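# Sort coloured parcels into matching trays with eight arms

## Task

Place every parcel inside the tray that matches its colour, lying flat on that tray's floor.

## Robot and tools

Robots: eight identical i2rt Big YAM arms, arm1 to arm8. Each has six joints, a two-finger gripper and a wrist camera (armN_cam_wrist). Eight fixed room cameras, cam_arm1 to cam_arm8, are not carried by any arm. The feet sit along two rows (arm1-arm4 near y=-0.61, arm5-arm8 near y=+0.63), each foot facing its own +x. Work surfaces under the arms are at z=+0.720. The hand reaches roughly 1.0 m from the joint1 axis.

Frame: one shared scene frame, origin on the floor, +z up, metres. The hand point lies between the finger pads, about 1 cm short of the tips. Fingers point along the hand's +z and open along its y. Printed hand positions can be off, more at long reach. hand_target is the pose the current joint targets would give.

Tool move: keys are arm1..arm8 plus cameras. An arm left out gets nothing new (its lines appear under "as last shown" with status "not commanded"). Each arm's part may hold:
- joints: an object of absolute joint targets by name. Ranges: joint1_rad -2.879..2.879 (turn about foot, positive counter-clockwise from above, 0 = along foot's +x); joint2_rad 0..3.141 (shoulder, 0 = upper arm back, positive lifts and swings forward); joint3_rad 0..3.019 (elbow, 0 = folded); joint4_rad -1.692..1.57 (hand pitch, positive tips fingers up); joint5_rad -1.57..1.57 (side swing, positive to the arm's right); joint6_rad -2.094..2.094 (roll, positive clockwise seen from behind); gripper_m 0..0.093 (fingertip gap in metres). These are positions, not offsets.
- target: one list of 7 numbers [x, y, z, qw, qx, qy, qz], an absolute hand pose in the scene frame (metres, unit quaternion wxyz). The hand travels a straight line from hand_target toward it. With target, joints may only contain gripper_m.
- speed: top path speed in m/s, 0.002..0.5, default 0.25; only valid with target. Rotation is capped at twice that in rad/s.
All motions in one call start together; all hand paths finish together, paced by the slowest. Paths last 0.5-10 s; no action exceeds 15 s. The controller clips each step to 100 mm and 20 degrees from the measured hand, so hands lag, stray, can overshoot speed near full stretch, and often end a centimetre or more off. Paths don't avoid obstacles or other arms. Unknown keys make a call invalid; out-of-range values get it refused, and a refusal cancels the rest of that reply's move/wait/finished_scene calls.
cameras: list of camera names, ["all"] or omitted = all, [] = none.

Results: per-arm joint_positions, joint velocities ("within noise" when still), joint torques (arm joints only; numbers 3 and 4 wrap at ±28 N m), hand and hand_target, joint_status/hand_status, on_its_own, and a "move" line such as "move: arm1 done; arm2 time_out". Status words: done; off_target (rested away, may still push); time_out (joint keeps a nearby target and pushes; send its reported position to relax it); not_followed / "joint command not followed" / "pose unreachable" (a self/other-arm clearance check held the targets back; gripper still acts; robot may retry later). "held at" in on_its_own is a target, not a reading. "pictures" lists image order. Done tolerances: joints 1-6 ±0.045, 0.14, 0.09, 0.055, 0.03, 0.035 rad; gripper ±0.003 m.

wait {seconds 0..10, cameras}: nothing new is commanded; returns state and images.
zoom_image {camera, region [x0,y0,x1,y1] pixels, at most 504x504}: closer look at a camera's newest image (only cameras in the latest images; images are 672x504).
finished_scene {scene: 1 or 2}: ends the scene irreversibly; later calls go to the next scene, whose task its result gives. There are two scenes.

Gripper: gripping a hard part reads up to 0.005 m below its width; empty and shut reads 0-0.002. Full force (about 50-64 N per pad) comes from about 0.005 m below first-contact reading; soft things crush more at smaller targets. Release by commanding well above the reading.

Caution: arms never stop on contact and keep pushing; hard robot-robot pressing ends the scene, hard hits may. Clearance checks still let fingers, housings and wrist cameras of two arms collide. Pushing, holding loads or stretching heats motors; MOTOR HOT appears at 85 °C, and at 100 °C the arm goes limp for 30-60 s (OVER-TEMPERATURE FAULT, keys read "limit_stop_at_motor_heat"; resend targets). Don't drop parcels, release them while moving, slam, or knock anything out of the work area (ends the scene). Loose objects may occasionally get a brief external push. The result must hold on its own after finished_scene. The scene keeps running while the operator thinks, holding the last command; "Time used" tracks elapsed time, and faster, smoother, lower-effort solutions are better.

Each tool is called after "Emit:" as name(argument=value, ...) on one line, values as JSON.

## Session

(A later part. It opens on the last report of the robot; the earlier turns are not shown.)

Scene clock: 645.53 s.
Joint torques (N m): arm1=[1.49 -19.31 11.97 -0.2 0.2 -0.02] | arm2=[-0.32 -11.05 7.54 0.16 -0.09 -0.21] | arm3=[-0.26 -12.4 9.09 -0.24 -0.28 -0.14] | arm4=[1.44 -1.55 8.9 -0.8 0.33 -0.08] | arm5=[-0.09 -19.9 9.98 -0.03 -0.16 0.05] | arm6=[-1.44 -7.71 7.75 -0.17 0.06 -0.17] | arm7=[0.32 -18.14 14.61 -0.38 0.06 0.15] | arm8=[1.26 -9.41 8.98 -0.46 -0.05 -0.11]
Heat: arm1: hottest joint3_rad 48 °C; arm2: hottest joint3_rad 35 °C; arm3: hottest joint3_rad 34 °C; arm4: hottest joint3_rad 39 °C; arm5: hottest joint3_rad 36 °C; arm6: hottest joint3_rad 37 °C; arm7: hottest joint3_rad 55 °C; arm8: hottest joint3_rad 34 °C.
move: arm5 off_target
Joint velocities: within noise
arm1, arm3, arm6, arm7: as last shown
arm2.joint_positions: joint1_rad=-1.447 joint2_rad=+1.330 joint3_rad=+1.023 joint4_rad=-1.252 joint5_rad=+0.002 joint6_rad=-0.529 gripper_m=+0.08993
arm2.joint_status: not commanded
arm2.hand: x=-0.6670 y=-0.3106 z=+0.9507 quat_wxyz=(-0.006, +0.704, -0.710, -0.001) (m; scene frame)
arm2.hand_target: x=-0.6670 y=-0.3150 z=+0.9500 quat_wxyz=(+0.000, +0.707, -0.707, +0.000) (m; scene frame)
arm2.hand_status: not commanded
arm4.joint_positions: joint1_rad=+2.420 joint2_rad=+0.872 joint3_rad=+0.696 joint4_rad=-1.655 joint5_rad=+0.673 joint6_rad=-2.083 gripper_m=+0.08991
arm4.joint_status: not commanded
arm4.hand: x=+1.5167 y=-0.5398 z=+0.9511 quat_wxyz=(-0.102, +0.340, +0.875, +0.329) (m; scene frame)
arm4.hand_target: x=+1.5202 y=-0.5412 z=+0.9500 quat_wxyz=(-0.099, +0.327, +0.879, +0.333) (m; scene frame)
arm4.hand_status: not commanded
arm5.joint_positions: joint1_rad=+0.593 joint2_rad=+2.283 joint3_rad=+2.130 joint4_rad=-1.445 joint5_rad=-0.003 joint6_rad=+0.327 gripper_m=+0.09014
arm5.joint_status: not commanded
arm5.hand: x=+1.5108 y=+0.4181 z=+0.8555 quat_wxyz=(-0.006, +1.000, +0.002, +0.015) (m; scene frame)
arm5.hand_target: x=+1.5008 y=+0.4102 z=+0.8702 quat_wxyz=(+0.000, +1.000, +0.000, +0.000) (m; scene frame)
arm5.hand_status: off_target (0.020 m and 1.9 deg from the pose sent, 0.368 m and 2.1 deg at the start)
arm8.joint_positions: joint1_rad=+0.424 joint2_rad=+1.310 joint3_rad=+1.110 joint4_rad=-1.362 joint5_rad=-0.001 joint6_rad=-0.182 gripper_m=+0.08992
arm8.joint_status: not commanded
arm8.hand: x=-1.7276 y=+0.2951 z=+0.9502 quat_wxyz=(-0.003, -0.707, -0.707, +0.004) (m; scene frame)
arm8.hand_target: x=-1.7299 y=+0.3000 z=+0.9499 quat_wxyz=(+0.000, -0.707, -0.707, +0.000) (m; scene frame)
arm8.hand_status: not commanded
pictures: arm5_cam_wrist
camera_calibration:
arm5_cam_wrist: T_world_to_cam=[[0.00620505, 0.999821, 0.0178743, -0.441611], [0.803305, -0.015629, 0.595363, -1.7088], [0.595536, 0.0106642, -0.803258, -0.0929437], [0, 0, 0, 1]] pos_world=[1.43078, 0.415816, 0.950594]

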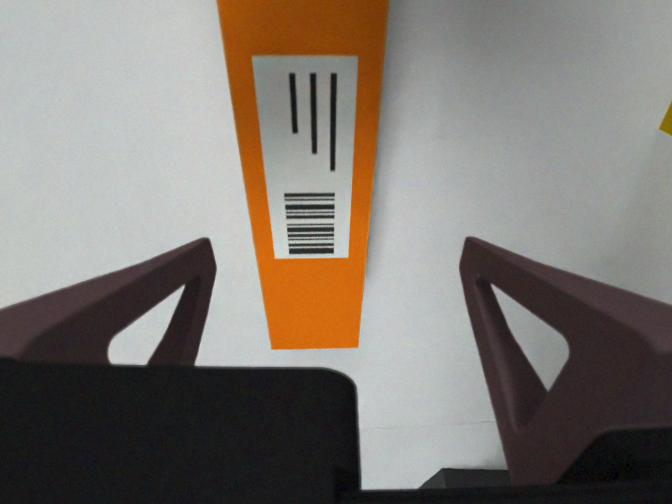

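Emit:
move(arm5={"target":[1.517,0.397,0.80,0,1,0,0],"speed":0.2}, cameras=[])

Emit:
move(arm5={"target":[1.517,0.397,0.75,0,1,0,0],"speed":0.15}, cameras=[])

Emit:
move(arm5={"joints":{"gripper_m":0.03}}, cameras=[])

Emit:
move(arm5={"target":[1.535,0.405,0.88,0,1,0,0],"speed":0.25}, cameras=[])

Emit:
move(arm5={"target":[1.83,0.53,0.95,0,1,0,0],"speed":0.35}, cameras=[])

Emit:
move(arm5={"joints":{"joint1_rad":-1.69,"joint6_rad":0.09}}, cameras=["cam_arm5"])

Emit:
move(arm5={"target":[2.42,1.285,0.89,0,0.5225,-0.8526,0],"speed":0.25}, cameras=["cam_arm5","arm5_cam_wrist"])

Scene clock: 667.63 s.
Joint torques (N m): arm1=[1.67 -19.31 12.1 -0.09 0.21 0] | arm2=[-0.38 -11.05 7.56 0.16 -0.09 -0.2] | arm3=[-0.26 -12.28 9.09 -0.21 -0.28 -0.15] | arm4=[1.44 -1.55 8.91 -0.8 0.33 -0.07] | arm5=[-0.62 -21.25 6.82 0.65 -0.13 0.07] | arm6=[-1.49 -7.82 7.72 -0.17 0.06 -0.18] | arm7=[0.21 -18.02 14.6 -0.38 0.07 0.15] | arm8=[1.44 -9.35 9.02 -0.54 -0.06 -0.11]
Heat: arm1: hottest joint3_rad 48 °C; arm2: hottest joint3_rad 35 °C; arm3: hottest joint3_rad 33 °C; arm4: hottest joint3_rad 39 °C; arm5: hottest joint3_rad 40 °C; arm6: hottest joint3_rad 36 °C; arm7: hottest joint3_rad 56 °C; arm8: hottest joint3_rad 35 °C.
move: arm5 done
Joint velocities: within noise
arm1, arm2, arm3, arm4, arm6, arm7, arm8: as last shown
arm5.joint_positions: joint1_rad=+0.624 joint2_rad=+2.308 joint3_rad=+2.007 joint4_rad=-1.292 joint5_rad=-0.003 joint6_rad=+0.353 gripper_m=+0.09014
arm5.joint_status: not commanded
arm5.hand: x=+1.5232 y=+0.4005 z=+0.7927 quat_wxyz=(-0.005, +1.000, +0.005, +0.012) (m; scene frame)
arm5.hand_target: x=+1.5172 y=+0.3971 z=+0.8001 quat_wxyz=(+0.000, +1.000, +0.000, +0.000) (m; scene frame)
arm5.hand_status: done (0.010 m and 1.6 deg from the pose sent, 0.060 m and 1.9 deg at the start)
pictures: none
No camera images: "cameras" was empty.

Scene clock: 669.13 s.
Joint torques (N m): arm1=[1.26 -19.31 12.19 -0.13 0.18 -0.01] | arm2=[-0.32 -11.05 7.56 0.17 -0.09 -0.21] | arm3=[-0.5 -12.34 9.09 -0.23 -0.29 -0.14] | arm4=[1.49 -1.55 8.9 -0.8 0.33 -0.08] | arm5=[-0.67 -19.9 6.58 0.76 -0.07 0.02] | arm6=[-1.44 -7.77 7.75 -0.17 0.05 -0.18] | arm7=[0.26 -18.02 14.6 -0.36 0.05 0.15] | arm8=[1.08 -9.47 9.01 -0.57 -0.04 -0.11]
Heat: arm1: hottest joint3_rad 48 °C; arm2: hottest joint3_rad 36 °C; arm3: hottest joint3_rad 33 °C; arm4: hottest joint3_rad 39 °C; arm5: hottest joint3_rad 40 °C; arm6: hottest joint3_rad 36 °C; arm7: hottest joint3_rad 56 °C; arm8: hottest joint3_rad 35 °C.
move: arm5 done
Joint velocities: within noise
arm1, arm2, arm4, arm6, arm7, arm8: as last shown
arm3.joint_positions: joint1_rad=-1.222 joint2_rad=+1.358 joint3_rad=+1.126 joint4_rad=-1.347 joint5_rad=+0.000 joint6_rad=-0.249 gripper_m=+0.08997
arm3.joint_status: not commanded
arm3.hand: x=+0.5326 y=-0.2478 z=+0.9357 quat_wxyz=(-0.001, +0.703, -0.712, +0.002) (m; scene frame)
arm3.hand_target: x=+0.5300 y=-0.2500 z=+0.9400 quat_wxyz=(+0.000, +0.707, -0.707, +0.000) (m; scene frame)
arm3.hand_status: not commanded
arm5.joint_positions: joint1_rad=+0.623 joint2_rad=+2.350 joint3_rad=+1.967 joint4_rad=-1.197 joint5_rad=-0.006 joint6_rad=+0.356 gripper_m=+0.09012
arm5.joint_status: not commanded
arm5.hand: x=+1.5215 y=+0.3998 z=+0.7499 quat_wxyz=(-0.002, +1.000, +0.003, +0.007) (m; scene frame)
arm5.hand_target: x=+1.5171 y=+0.3971 z=+0.7501 quat_wxyz=(+0.000, +1.000, +0.000, +0.000) (m; scene frame)
arm5.hand_status: done (0.005 m and 0.9 deg from the pose sent, 0.043 m and 1.6 deg at the start)
pictures: none
No camera images: "cameras" was empty.

Scene clock: 669.77 s.
Joint torques (N m): arm1=[1.73 -19.43 12.12 -0.25 0.2 -0.02] | arm2=[-0.32 -11.05 7.54 0.16 -0.09 -0.21] | arm3=[-0.44 -12.22 9.11 -0.23 -0.27 -0.14] | arm4=[1.49 -1.55 8.91 -0.8 0.33 -0.08] | arm5=[-0.85 -20.19 6.57 0.73 0 0.05] | arm6=[-1.49 -7.71 7.76 -0.16 0.06 -0.18] | arm7=[0.09 -17.9 14.64 -0.35 0.06 0.15] | arm8=[1.08 -9.41 8.98 -0.57 -0.06 -0.11]
Heat: arm1: hottest joint3_rad 48 °C; arm2: hottest joint3_rad 36 °C; arm3: hottest joint3_rad 33 °C; arm4: hottest joint3_rad 39 °C; arm5: hottest joint3_rad 40 °C; arm6: hottest joint3_rad 36 °C; arm7: hottest joint3_rad 56 °C; arm8: hottest joint3_rad 35 °C.
move: arm5 off_target
Joint velocities: within noise
arm1.joint_positions: joint1_rad=-1.542 joint2_rad=+2.194 joint3_rad=+2.098 joint4_rad=-1.494 joint5_rad=+0.004 joint6_rad=+0.209 gripper_m=+0.07989
arm1.joint_status: not commanded
arm1.hand: x=-2.4119 y=-1.2259 z=+0.8870 quat_wxyz=(+0.003, -0.885, -0.465, -0.006) (m; scene frame)
arm1.hand_target: x=-2.4167 y=-1.2347 z=+0.8900 quat_wxyz=(+0.000, -0.885, -0.465, +0.000) (m; scene frame)
arm1.hand_status: not commanded
arm2, arm3, arm4, arm6, arm8: as last shown
arm5.joint_positions: joint1_rad=+0.624 joint2_rad=+2.350 joint3_rad=+1.967 joint4_rad=-1.197 joint5_rad=-0.006 joint6_rad=+0.356 gripper_m=+0.05854
arm5.joint_status: gripper_m off_target (ended at +0.05858, target +0.03000)
arm5.hand: x=+1.5216 y=+0.3995 z=+0.7499 quat_wxyz=(-0.002, +1.000, +0.003, +0.007) (m; scene frame)
arm5.hand_target: x=+1.5171 y=+0.3970 z=+0.7501 quat_wxyz=(+0.000, +1.000, +0.000, +0.000) (m; scene frame)
arm5.hand_status: not commanded
arm7.joint_positions: joint1_rad=+2.162 joint2_rad=+2.183 joint3_rad=+1.958 joint4_rad=-1.390 joint5_rad=-0.002 joint6_rad=+0.138 gripper_m=+0.07994
arm7.joint_status: not commanded
arm7.hand: x=-0.3917 y=+1.2703 z=+0.8712 quat_wxyz=(+0.015, +0.638, -0.770, +0.015) (m; scene frame)
arm7.hand_target: x=-0.3942 y=+1.2858 z=+0.8902 quat_wxyz=(+0.000, +0.639, -0.769, +0.000) (m; scene frame)
arm7.hand_status: not commanded
pictures: none
No camera images: "cameras" was empty.

Scene clock: 671.13 s.
Joint torques (N m): arm1=[1.32 -19.31 12.08 -0.2 0.23 -0.02] | arm2=[-0.32 -11.05 7.54 0.17 -0.09 -0.2] | arm3=[-0.38 -12.34 9.07 -0.2 -0.28 -0.14] | arm4=[1.44 -1.55 8.91 -0.81 0.32 -0.07] | arm5=[-1.03 -18.96 9.33 -0.12 -0.03 -0.04] | arm6=[-1.38 -7.77 7.75 -0.18 0.06 -0.18] | arm7=[0.21 -18.14 14.61 -0.35 0.07 0.16] | arm8=[1.32 -9.35 8.99 -0.54 -0.06 -0.09]
Heat: arm1: hottest joint3_rad 48 °C; arm2: hottest joint3_rad 36 °C; arm3: hottest joint3_rad 33 °C; arm4: hottest joint3_rad 39 °C; arm5: hottest joint3_rad 40 °C; arm6: hottest joint3_rad 36 °C; arm7: hottest joint3_rad 56 °C; arm8: hottest joint3_rad 35 °C.
move: arm5 off_target
Joint velocities: within noise
arm1, arm2, arm3, arm4, arm6, arm7, arm8: as last shown
arm5.joint_positions: joint1_rad=+0.624 joint2_rad=+2.184 joint3_rad=+1.973 joint4_rad=-1.389 joint5_rad=-0.006 joint6_rad=+0.356 gripper_m=+0.05854
arm5.joint_status: not commanded
arm5.hand: x=+1.5462 y=+0.4084 z=+0.8620 quat_wxyz=(-0.005, +1.000, +0.003, +0.017) (m; scene frame)
arm5.hand_target: x=+1.5357 y=+0.4052 z=+0.8802 quat_wxyz=(+0.000, +1.000, +0.000, +0.000) (m; scene frame)
arm5.hand_status: off_target (0.021 m and 2.0 deg from the pose sent, 0.131 m and 0.9 deg at the start)
pictures: none
No camera images: "cameras" was empty.

Scene clock: 672.93 s.
Joint torques (N m): arm1=[1.49 -19.49 12.07 -0.24 0.18 0] | arm2=[-0.32 -11.05 7.54 0.17 -0.09 -0.2] | arm3=[-0.26 -12.22 9.07 -0.24 -0.28 -0.15] | arm4=[1.44 -1.55 8.9 -0.8 0.33 -0.07] | arm5=[-1.03 -7.82 6.71 -0.13 -0.07 -0.16] | arm6=[-1.44 -7.71 7.76 -0.16 0.06 -0.18] | arm7=[0.21 -18.08 14.61 -0.39 0.07 0.14] | arm8=[1.2 -9.29 9.02 -0.5 -0.07 -0.09]
Heat: arm1: hottest joint3_rad 48 °C; arm2: hottest joint3_rad 36 °C; arm3: hottest joint3_rad 33 °C; arm4: hottest joint3_rad 39 °C; arm5: hottest joint3_rad 40 °C; arm6: hottest joint3_rad 36 °C; arm7: hottest joint3_rad 56 °C; arm8: hottest joint3_rad 35 °C.
move: arm5 done
Joint velocities: within noise
arm1, arm2, arm3, arm4, arm6, arm7, arm8: as last shown
arm5.joint_positions: joint1_rad=+0.594 joint2_rad=+1.305 joint3_rad=+1.008 joint4_rad=-1.274 joint5_rad=-0.005 joint6_rad=+0.336 gripper_m=+0.05854
arm5.joint_status: not commanded
arm5.hand: x=+1.8304 y=+0.5274 z=+0.9446 quat_wxyz=(-0.001, +1.000, -0.002, +0.003) (m; scene frame)
arm5.hand_target: x=+1.8300 y=+0.5300 z=+0.9500 quat_wxyz=(+0.000, +1.000, +0.000, +0.000) (m; scene frame)
arm5.hand_status: done (0.006 m and 0.4 deg from the pose sent, 0.321 m and 2.0 deg at the start)
pictures: none
No camera images: "cameras" was empty.

Scene clock: 675.37 s.
Joint torques (N m): arm1=[1.32 -19.08 11.99 -0.16 0.18 -0.01] | arm2=[-0.32 -11.05 7.54 0.17 -0.09 -0.2] | arm3=[-0.32 -12.34 9.06 -0.2 -0.28 -0.14] | arm4=[1.44 -1.55 8.9 -0.8 0.33 -0.08] | arm5=[-0.32 -7.77 6.82 -0.02 -0.18 -0.15] | arm6=[-1.44 -7.71 7.76 -0.17 0.06 -0.18] | arm7=[0.15 -18.02 14.63 -0.36 0.06 0.15] | arm8=[1.2 -9.29 9.01 -0.61 -0.06 -0.11]
Heat: arm1: hottest joint3_rad 48 °C; arm2: hottest joint3_rad 36 °C; arm3: hottest joint3_rad 33 °C; arm4: hottest joint3_rad 39 °C; arm5: hottest joint3_rad 40 °C; arm6: hottest joint3_rad 36 °C; arm7: hottest joint3_rad 56 °C; arm8: hottest joint3_rad 35 °C.
move: arm5 done
Joint velocities: within noise
arm1, arm2, arm3, arm4, arm6, arm7, arm8: as last shown
arm5.joint_positions: joint1_rad=-1.695 joint2_rad=+1.305 joint3_rad=+1.008 joint4_rad=-1.274 joint5_rad=-0.003 joint6_rad=+0.100 gripper_m=+0.05847
arm5.joint_status: all done
arm5.hand: x=+2.2966 y=+0.9705 z=+0.9490 quat_wxyz=(-0.002, +0.517, -0.856, -0.003) (m; scene frame)
arm5.hand_target: x=+2.2947 y=+0.9707 z=+0.9544 quat_wxyz=(-0.004, +0.523, -0.852, -0.005) (m; scene frame)
arm5.hand_status: not commanded
pictures: cam_arm5

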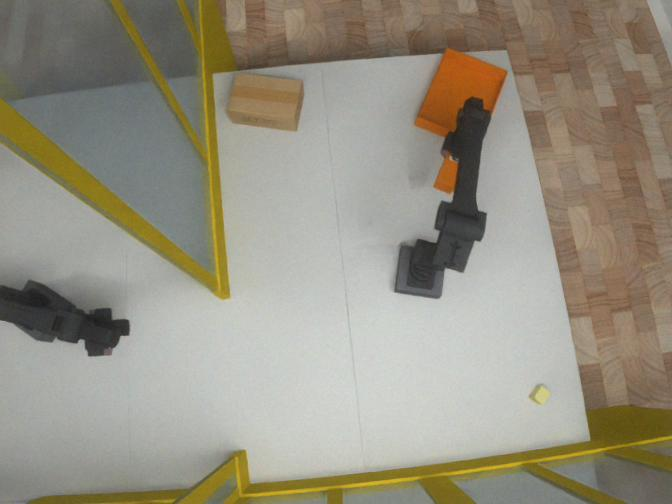

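Scene clock: 677.83 s.
Joint torques (N m): arm1=[1.14 -19.84 12.14 -0.14 0.2 0] | arm2=[-0.32 -11.05 7.56 0.16 -0.09 -0.2] | arm3=[-0.26 -12.34 9.11 -0.24 -0.29 -0.14] | arm4=[1.44 -1.55 8.9 -0.81 0.33 -0.07] | arm5=[-0.26 -19.72 10.09 -0.12 -0.05 -0.13] | arm6=[-1.44 -7.71 7.75 -0.18 0.06 -0.18] | arm7=[0.09 -18.02 14.64 -0.34 0.07 0.15] | arm8=[1.26 -9.52 9.03 -0.47 -0.05 -0.11]
Heat: arm1: hottest joint3_rad 48 °C; arm2: hottest joint3_rad 36 °C; arm3: hottest joint3_rad 33 °C; arm4: hottest joint3_rad 39 °C; arm5: hottest joint3_rad 40 °C; arm6: hottest joint3_rad 36 °C; arm7: hottest joint3_rad 56 °C; arm8: hottest joint3_rad 35 °C.
move: arm5 off_target
Joint velocities: within noise
arm1, arm2, arm3, arm4, arm7, arm8: as last shown
arm5.joint_positions: joint1_rad=-1.695 joint2_rad=+2.244 joint3_rad=+2.081 joint4_rad=-1.454 joint5_rad=-0.003 joint6_rad=+0.100 gripper_m=+0.05847
arm5.joint_status: not commanded
arm5.hand: x=+2.4182 y=+1.2707 z=+0.8716 quat_wxyz=(+0.016, +0.517, -0.856, +0.011) (m; scene frame)
arm5.hand_target: x=+2.4197 y=+1.2840 z=+0.8900 quat_wxyz=(+0.000, +0.522, -0.853, +0.000) (m; scene frame)
arm5.hand_status: off_target (0.023 m and 2.4 deg from the pose sent, 0.343 m and 0.9 deg at the start)
arm6.joint_positions: joint1_rad=+0.286 joint2_rad=+1.345 joint3_rad=+0.936 joint4_rad=-1.170 joint5_rad=-0.001 joint6_rad=-0.334 gripper_m=+0.08988
arm6.joint_status: not commanded
arm6.hand: x=+1.1829 y=+0.5135 z=+0.9342 quat_wxyz=(+0.003, +0.001, -1.000, -0.002) (m; scene frame)
arm6.hand_target: x=+1.1800 y=+0.5101 z=+0.9399 quat_wxyz=(+0.000, +0.000, -1.000, +0.000) (m; scene frame)
arm6.hand_status: not commanded
pictures: arm5_cam_wrist, cam_arm5
camera_calibration:
arm5_cam_wrist: T_world_to_cam=[[0.879731, -0.475403, 0.00805982, -1.52922], [-0.383604, -0.699639, 0.602788, 1.29892], [-0.280928, -0.533383, -0.79786, 2.17661], [0, 0, 0, 1]] pos_world=[2.45505, 1.34274, 0.965982]

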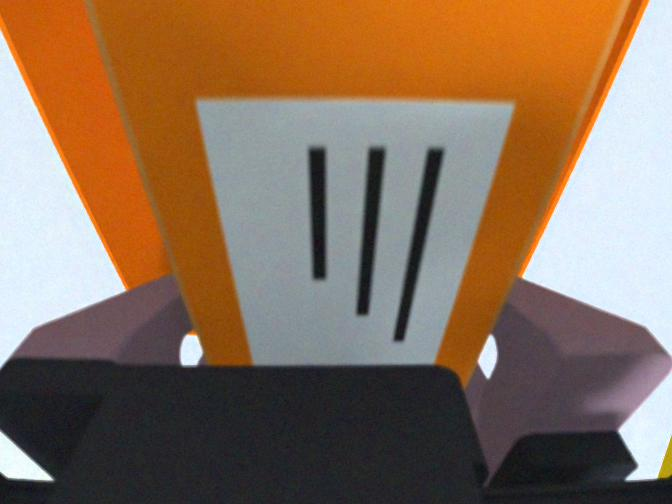

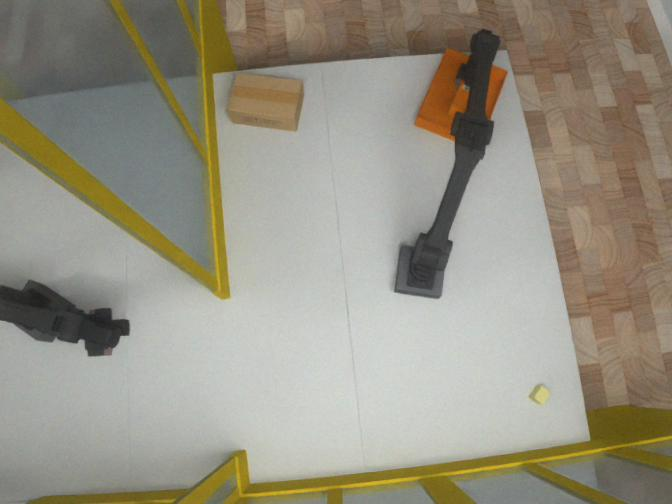

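Emit:
move(arm5={"target":[2.427,1.301,0.80,0,0.5225,-0.8526,0],"speed":0.15}, cameras=["arm5_cam_wrist"])

Emit:
move(arm5={"target":[2.427,1.301,0.775,0,0.5225,-0.8526,0],"speed":0.06}, cameras=["cam_arm5"])

Scene clock: 705.67 s.
Joint torques (N m): arm1=[1.44 -19.37 12.15 -0.17 0.19 -0.02] | arm2=[-0.32 -11.05 7.54 0.17 -0.09 -0.2] | arm3=[-0.26 -12.28 9.05 -0.24 -0.29 -0.13] | arm4=[1.44 -1.55 8.9 -0.81 0.32 -0.07] | arm5=[-0.5 -21.48 7.98 0.66 -0.05 -0.14] | arm6=[-1.44 -7.77 7.72 -0.17 0.05 -0.18] | arm7=[0.21 -18.2 14.63 -0.38 0.07 0.15] | arm8=[1.14 -9.11 9.01 -0.54 -0.05 -0.11]
Heat: arm1: hottest joint3_rad 49 °C; arm2: hottest joint3_rad 36 °C; arm3: hottest joint3_rad 33 °C; arm4: hottest joint3_rad 39 °C; arm5: hottest joint3_rad 40 °C; arm6: hottest joint3_rad 36 °C; arm7: hottest joint3_rad 57 °C; arm8: hottest joint3_rad 35 °C.
move: arm5 off_target
Joint velocities: within noise
arm1, arm3, arm6, arm7: as last shown
arm2.joint_positions: joint1_rad=-1.447 joint2_rad=+1.330 joint3_rad=+1.023 joint4_rad=-1.252 joint5_rad=+0.002 joint6_rad=-0.529 gripper_m=+0.08993
arm2.joint_status: not commanded
arm2.hand: x=-0.6670 y=-0.3106 z=+0.9507 quat_wxyz=(-0.006, +0.704, -0.710, -0.001) (m; scene frame)
arm2.hand_target: x=-0.6670 y=-0.3150 z=+0.9500 quat_wxyz=(+0.000, +0.707, -0.707, +0.000) (m; scene frame)
arm2.hand_status: not commanded
arm4.joint_positions: joint1_rad=+2.420 joint2_rad=+0.872 joint3_rad=+0.696 joint4_rad=-1.655 joint5_rad=+0.673 joint6_rad=-2.083 gripper_m=+0.08991
arm4.joint_status: not commanded
arm4.hand: x=+1.5167 y=-0.5398 z=+0.9511 quat_wxyz=(-0.102, +0.340, +0.875, +0.329) (m; scene frame)
arm4.hand_target: x=+1.5202 y=-0.5412 z=+0.9500 quat_wxyz=(-0.099, +0.327, +0.879, +0.333) (m; scene frame)
arm4.hand_status: not commanded
arm5.joint_positions: joint1_rad=-1.695 joint2_rad=+2.376 joint3_rad=+2.081 joint4_rad=-1.332 joint5_rad=-0.003 joint6_rad=+0.100 gripper_m=+0.05847
arm5.joint_status: not commanded
arm5.hand: x=+2.4250 y=+1.2871 z=+0.7827 quat_wxyz=(+0.020, +0.517, -0.856, +0.014) (m; scene frame)
arm5.hand_target: x=+2.4268 y=+1.3004 z=+0.8003 quat_wxyz=(+0.000, +0.522, -0.853, +0.000) (m; scene frame)
arm5.hand_status: off_target (0.022 m and 2.9 deg from the pose sent, 0.078 m and 2.4 deg at the start)
arm8.joint_positions: joint1_rad=+0.424 joint2_rad=+1.310 joint3_rad=+1.110 joint4_rad=-1.362 joint5_rad=-0.001 joint6_rad=-0.182 gripper_m=+0.08992
arm8.joint_status: not commanded
arm8.hand: x=-1.7276 y=+0.2951 z=+0.9502 quat_wxyz=(-0.003, -0.707, -0.707, +0.004) (m; scene frame)
arm8.hand_target: x=-1.7299 y=+0.3000 z=+0.9499 quat_wxyz=(+0.000, -0.707, -0.707, +0.000) (m; scene frame)
arm8.hand_status: not commanded
pictures: arm5_cam_wrist
camera_calibration:
arm5_cam_wrist: T_world_to_cam=[[0.879756, -0.47534, 0.00907138, -1.52758], [-0.381528, -0.694488, 0.610018, 1.34923], [-0.283666, -0.540128, -0.792335, 2.12737], [0, 0, 0, 1]] pos_world=[2.46213, 1.35996, 0.876393]

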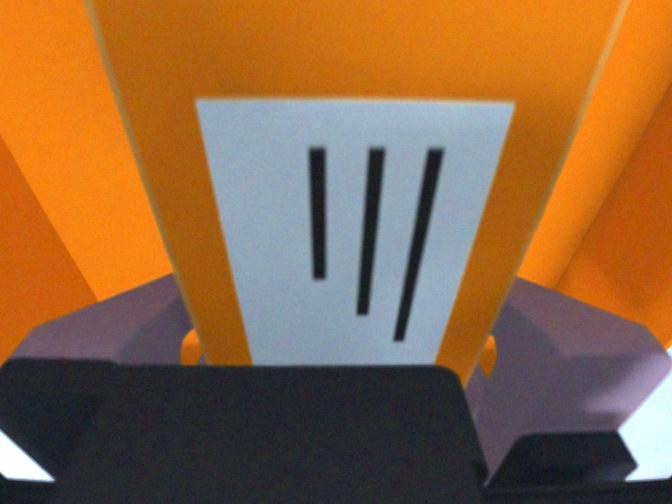

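Scene clock: 706.80 s.
Joint torques (N m): arm1=[0.97 -19.19 12.07 -0.16 0.21 0] | arm2=[-0.32 -11.05 7.54 0.17 -0.09 -0.2] | arm3=[-0.32 -12.28 9.1 -0.24 -0.29 -0.13] | arm4=[1.49 -1.55 8.91 -0.8 0.33 -0.07] | arm5=[-0.73 -20.54 6.69 0.69 -0.07 -0.14] | arm6=[-1.44 -7.71 7.75 -0.17 0.06 -0.17] | arm7=[0.15 -18.08 14.58 -0.34 0.06 0.15] | arm8=[1.14 -9.41 8.99 -0.53 -0.03 -0.09]
Heat: arm1: hottest joint3_rad 49 °C; arm2: hottest joint3_rad 36 °C; arm3: hottest joint3_rad 33 °C; arm4: hottest joint3_rad 39 °C; arm5: hottest joint3_rad 40 °C; arm6: hottest joint3_rad 36 °C; arm7: hottest joint3_rad 57 °C; arm8: hottest joint3_rad 35 °C.
move: arm5 done
Joint velocities: within noise
arm1, arm2, arm3, arm4, arm6, arm7, arm8: as last shown
arm5.joint_positions: joint1_rad=-1.695 joint2_rad=+2.386 joint3_rad=+2.077 joint4_rad=-1.286 joint5_rad=-0.003 joint6_rad=+0.100 gripper_m=+0.05847
arm5.joint_status: not commanded
arm5.hand: x=+2.4281 y=+1.2949 z=+0.7740 quat_wxyz=(+0.007, +0.517, -0.856, +0.004) (m; scene frame)
arm5.hand_target: x=+2.4270 y=+1.3008 z=+0.7749 quat_wxyz=(+0.000, +0.522, -0.853, +0.000) (m; scene frame)
arm5.hand_status: done (0.006 m and 1.2 deg from the pose sent, 0.016 m and 2.9 deg at the start)
pictures: cam_arm5

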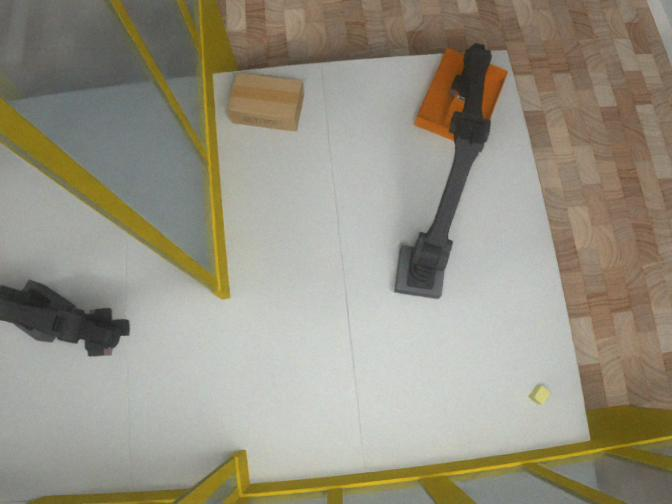

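Well inside. Lower (grip z was .750, floor slightly above).

Emit:
move(arm5={"target":[2.427,1.301,0.754,0,0.5225,-0.8526,0],"speed":0.05}, cameras=[])

Emit:
move(arm5={"joints":{"gripper_m":0.08}}, cameras=[])

Emit:
move(arm5={"target":[2.425,1.297,0.89,0,0.5225,-0.8526,0],"speed":0.2}, cameras=["arm5_cam_wrist","cam_arm1","cam_arm3","cam_arm7"])

Scene clock: 715.47 s.
Joint torques (N m): arm1=[1.44 -19.31 12.08 -0.2 0.19 -0.02] | arm2=[-0.32 -11.05 7.54 0.17 -0.09 -0.21] | arm3=[-0.32 -12.28 9.07 -0.21 -0.28 -0.14] | arm4=[1.44 -1.55 8.9 -0.81 0.32 -0.07] | arm5=[-0.44 -20.48 6.63 0.57 -0.08 -0.11] | arm6=[-1.49 -7.77 7.73 -0.16 0.05 -0.17] | arm7=[0.21 -18.02 14.64 -0.38 0.07 0.15] | arm8=[1.03 -9.23 9.06 -0.53 -0.06 -0.1]
Heat: arm1: hottest joint3_rad 49 °C; arm2: hottest joint3_rad 36 °C; arm3: hottest joint3_rad 33 °C; arm4: hottest joint3_rad 39 °C; arm5: hottest joint3_rad 39 °C; arm6: hottest joint3_rad 35 °C; arm7: hottest joint3_rad 57 °C; arm8: hottest joint3_rad 35 °C.
move: arm5 done
Joint velocities: within noise
arm1, arm2, arm4, arm6, arm7, arm8: as last shown
arm3.joint_positions: joint1_rad=-1.222 joint2_rad=+1.358 joint3_rad=+1.126 joint4_rad=-1.347 joint5_rad=+0.000 joint6_rad=-0.249 gripper_m=+0.08997
arm3.joint_status: not commanded
arm3.hand: x=+0.5326 y=-0.2478 z=+0.9357 quat_wxyz=(-0.001, +0.703, -0.712, +0.002) (m; scene frame)
arm3.hand_target: x=+0.5300 y=-0.2500 z=+0.9400 quat_wxyz=(+0.000, +0.707, -0.707, +0.000) (m; scene frame)
arm3.hand_status: not commanded
arm5.joint_positions: joint1_rad=-1.694 joint2_rad=+2.407 joint3_rad=+2.061 joint4_rad=-1.245 joint5_rad=-0.001 joint6_rad=+0.099 gripper_m=+0.05847
arm5.joint_status: not commanded
arm5.hand: x=+2.4285 y=+1.2957 z=+0.7538 quat_wxyz=(+0.005, +0.517, -0.856, +0.004) (m; scene frame)
arm5.hand_target: x=+2.4270 y=+1.3010 z=+0.7541 quat_wxyz=(+0.000, +0.523, -0.853, +0.000) (m; scene frame)
arm5.hand_status: done (0.006 m and 1.0 deg from the pose sent, 0.021 m and 1.2 deg at the start)
pictures: none
No camera images: "cameras" was empty.

Scene clock: 716.07 s.
Joint torques (N m): arm1=[1.32 -19.31 12.1 -0.18 0.2 0.01] | arm2=[-0.32 -11.05 7.54 0.16 -0.09 -0.2] | arm3=[-0.32 -12.22 9.06 -0.23 -0.28 -0.13] | arm4=[1.44 -1.55 8.9 -0.81 0.33 -0.07] | arm5=[-0.44 -20.54 6.58 0.68 -0.13 -0.12] | arm6=[-1.49 -7.71 7.75 -0.16 0.06 -0.18] | arm7=[0.09 -18.2 14.64 -0.34 0.08 0.14] | arm8=[1.14 -9.41 9.03 -0.54 -0.05 -0.11]
Heat: arm1: hottest joint3_rad 49 °C; arm2: hottest joint3_rad 36 °C; arm3: hottest joint3_rad 33 °C; arm4: hottest joint3_rad 39 °C; arm5: hottest joint3_rad 39 °C; arm6: hottest joint3_rad 35 °C; arm7: hottest joint3_rad 57 °C; arm8: hottest joint3_rad 35 °C.
move: arm5 done
Joint velocities: within noise
arm1.joint_positions: joint1_rad=-1.542 joint2_rad=+2.194 joint3_rad=+2.098 joint4_rad=-1.494 joint5_rad=+0.004 joint6_rad=+0.209 gripper_m=+0.07989
arm1.joint_status: not commanded
arm1.hand: x=-2.4119 y=-1.2259 z=+0.8870 quat_wxyz=(+0.003, -0.885, -0.465, -0.006) (m; scene frame)
arm1.hand_target: x=-2.4167 y=-1.2347 z=+0.8900 quat_wxyz=(+0.000, -0.885, -0.465, +0.000) (m; scene frame)
arm1.hand_status: not commanded
arm2, arm3, arm4, arm6, arm8: as last shown
arm5.joint_positions: joint1_rad=-1.694 joint2_rad=+2.407 joint3_rad=+2.061 joint4_rad=-1.245 joint5_rad=-0.001 joint6_rad=+0.099 gripper_m=+0.07980
arm5.joint_status: all done
arm5.hand: x=+2.4285 y=+1.2957 z=+0.7538 quat_wxyz=(+0.005, +0.517, -0.856, +0.004) (m; scene frame)
arm5.hand_target: x=+2.4270 y=+1.3010 z=+0.7541 quat_wxyz=(+0.000, +0.523, -0.853, +0.000) (m; scene frame)
arm5.hand_status: not commanded
arm7.joint_positions: joint1_rad=+2.162 joint2_rad=+2.183 joint3_rad=+1.958 joint4_rad=-1.390 joint5_rad=-0.002 joint6_rad=+0.138 gripper_m=+0.07994
arm7.joint_status: not commanded
arm7.hand: x=-0.3917 y=+1.2703 z=+0.8712 quat_wxyz=(+0.015, +0.638, -0.770, +0.015) (m; scene frame)
arm7.hand_target: x=-0.3942 y=+1.2858 z=+0.8902 quat_wxyz=(+0.000, +0.639, -0.769, +0.000) (m; scene frame)
arm7.hand_status: not commanded
pictures: none
No camera images: "cameras" was empty.

Scene clock: 717.60 s.
Joint torques (N m): arm1=[1.32 -19.25 12.14 -0.09 0.22 -0.02] | arm2=[-0.32 -11.05 7.54 0.17 -0.09 -0.21] | arm3=[-0.32 -12.34 9.06 -0.23 -0.28 -0.14] | arm4=[1.49 -1.55 8.9 -0.81 0.32 -0.07] | arm5=[-0.62 -20.31 9.63 -0.13 -0.13 -0.13] | arm6=[-1.44 -7.82 7.76 -0.17 0.05 -0.18] | arm7=[0.26 -18.02 14.64 -0.39 0.08 0.15] | arm8=[1.08 -9.47 8.96 -0.54 -0.08 -0.1]
Heat: arm1: hottest joint3_rad 49 °C; arm2: hottest joint3_rad 36 °C; arm3: hottest joint3_rad 33 °C; arm4: hottest joint3_rad 39 °C; arm5: hottest joint3_rad 39 °C; arm6: hottest joint3_rad 35 °C; arm7: hottest joint3_rad 57 °C; arm8: hottest joint3_rad 35 °C.
move: arm5 off_target
Joint velocities: within noise
arm1, arm2, arm3, arm4, arm6, arm7, arm8: as last shown
arm5.joint_positions: joint1_rad=-1.694 joint2_rad=+2.293 joint3_rad=+2.172 joint4_rad=-1.492 joint5_rad=-0.001 joint6_rad=+0.099 gripper_m=+0.07989
arm5.joint_status: not commanded
arm5.hand: x=+2.4240 y=+1.2850 z=+0.8731 quat_wxyz=(+0.014, +0.517, -0.856, +0.010) (m; scene frame)
arm5.hand_target: x=+2.4247 y=+1.2963 z=+0.8902 quat_wxyz=(+0.000, +0.523, -0.853, +0.000) (m; scene frame)
arm5.hand_status: off_target (0.021 m and 2.1 deg from the pose sent, 0.136 m and 1.1 deg at the start)
pictures: arm5_cam_wrist, cam_arm1, cam_arm3, cam_arm7
camera_calibration:
arm5_cam_wrist: T_world_to_cam=[[0.880096, -0.474709, 0.00905885, -1.53018], [-0.384901, -0.702164, 0.599013, 1.31992], [-0.277996, -0.530676, -0.800688, 2.17893], [0, 0, 0, 1]] pos_world=[2.46048, 1.35672, 0.967859]

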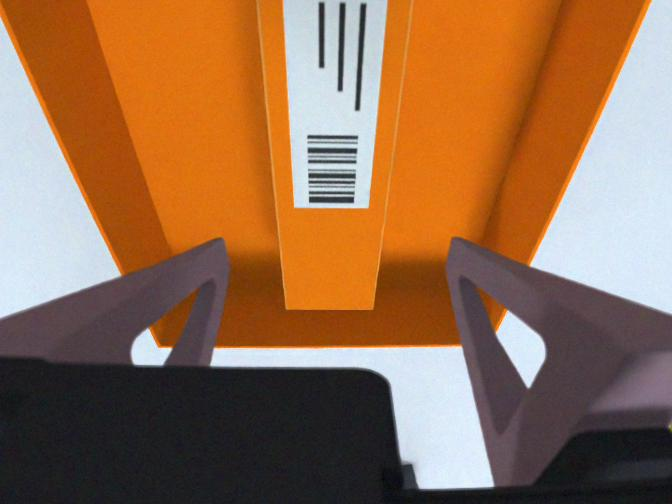

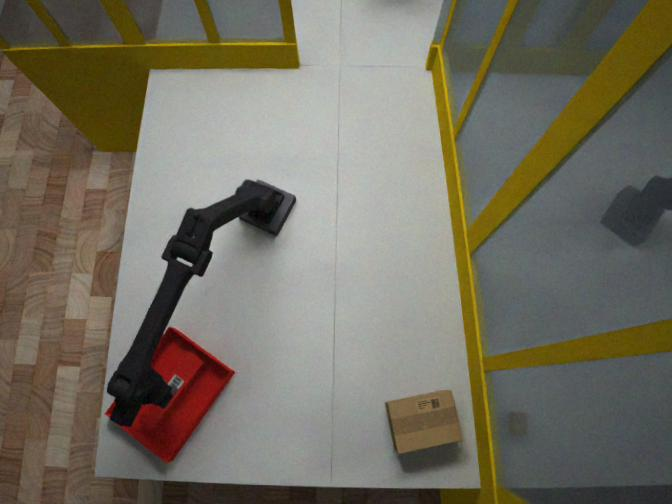

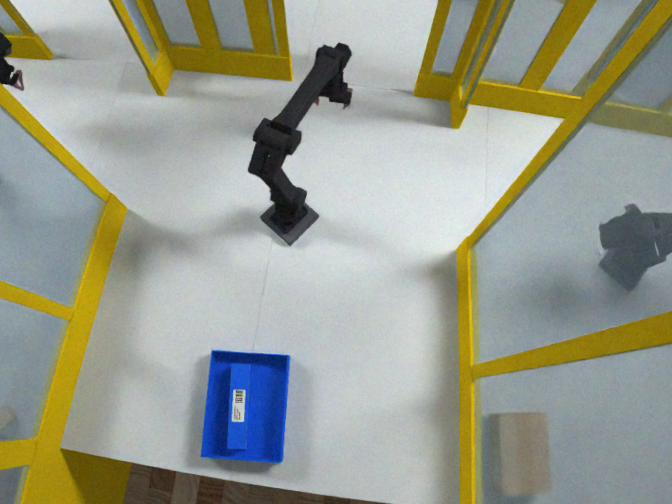

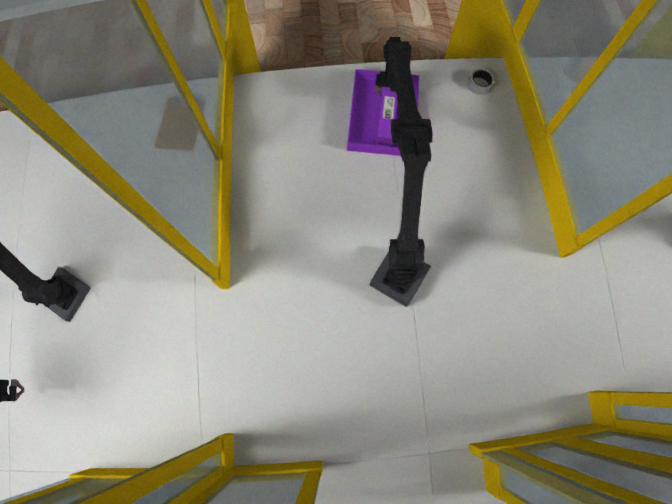

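Emit:
finished_scene(scene=1)

The scene is finished: the task was done.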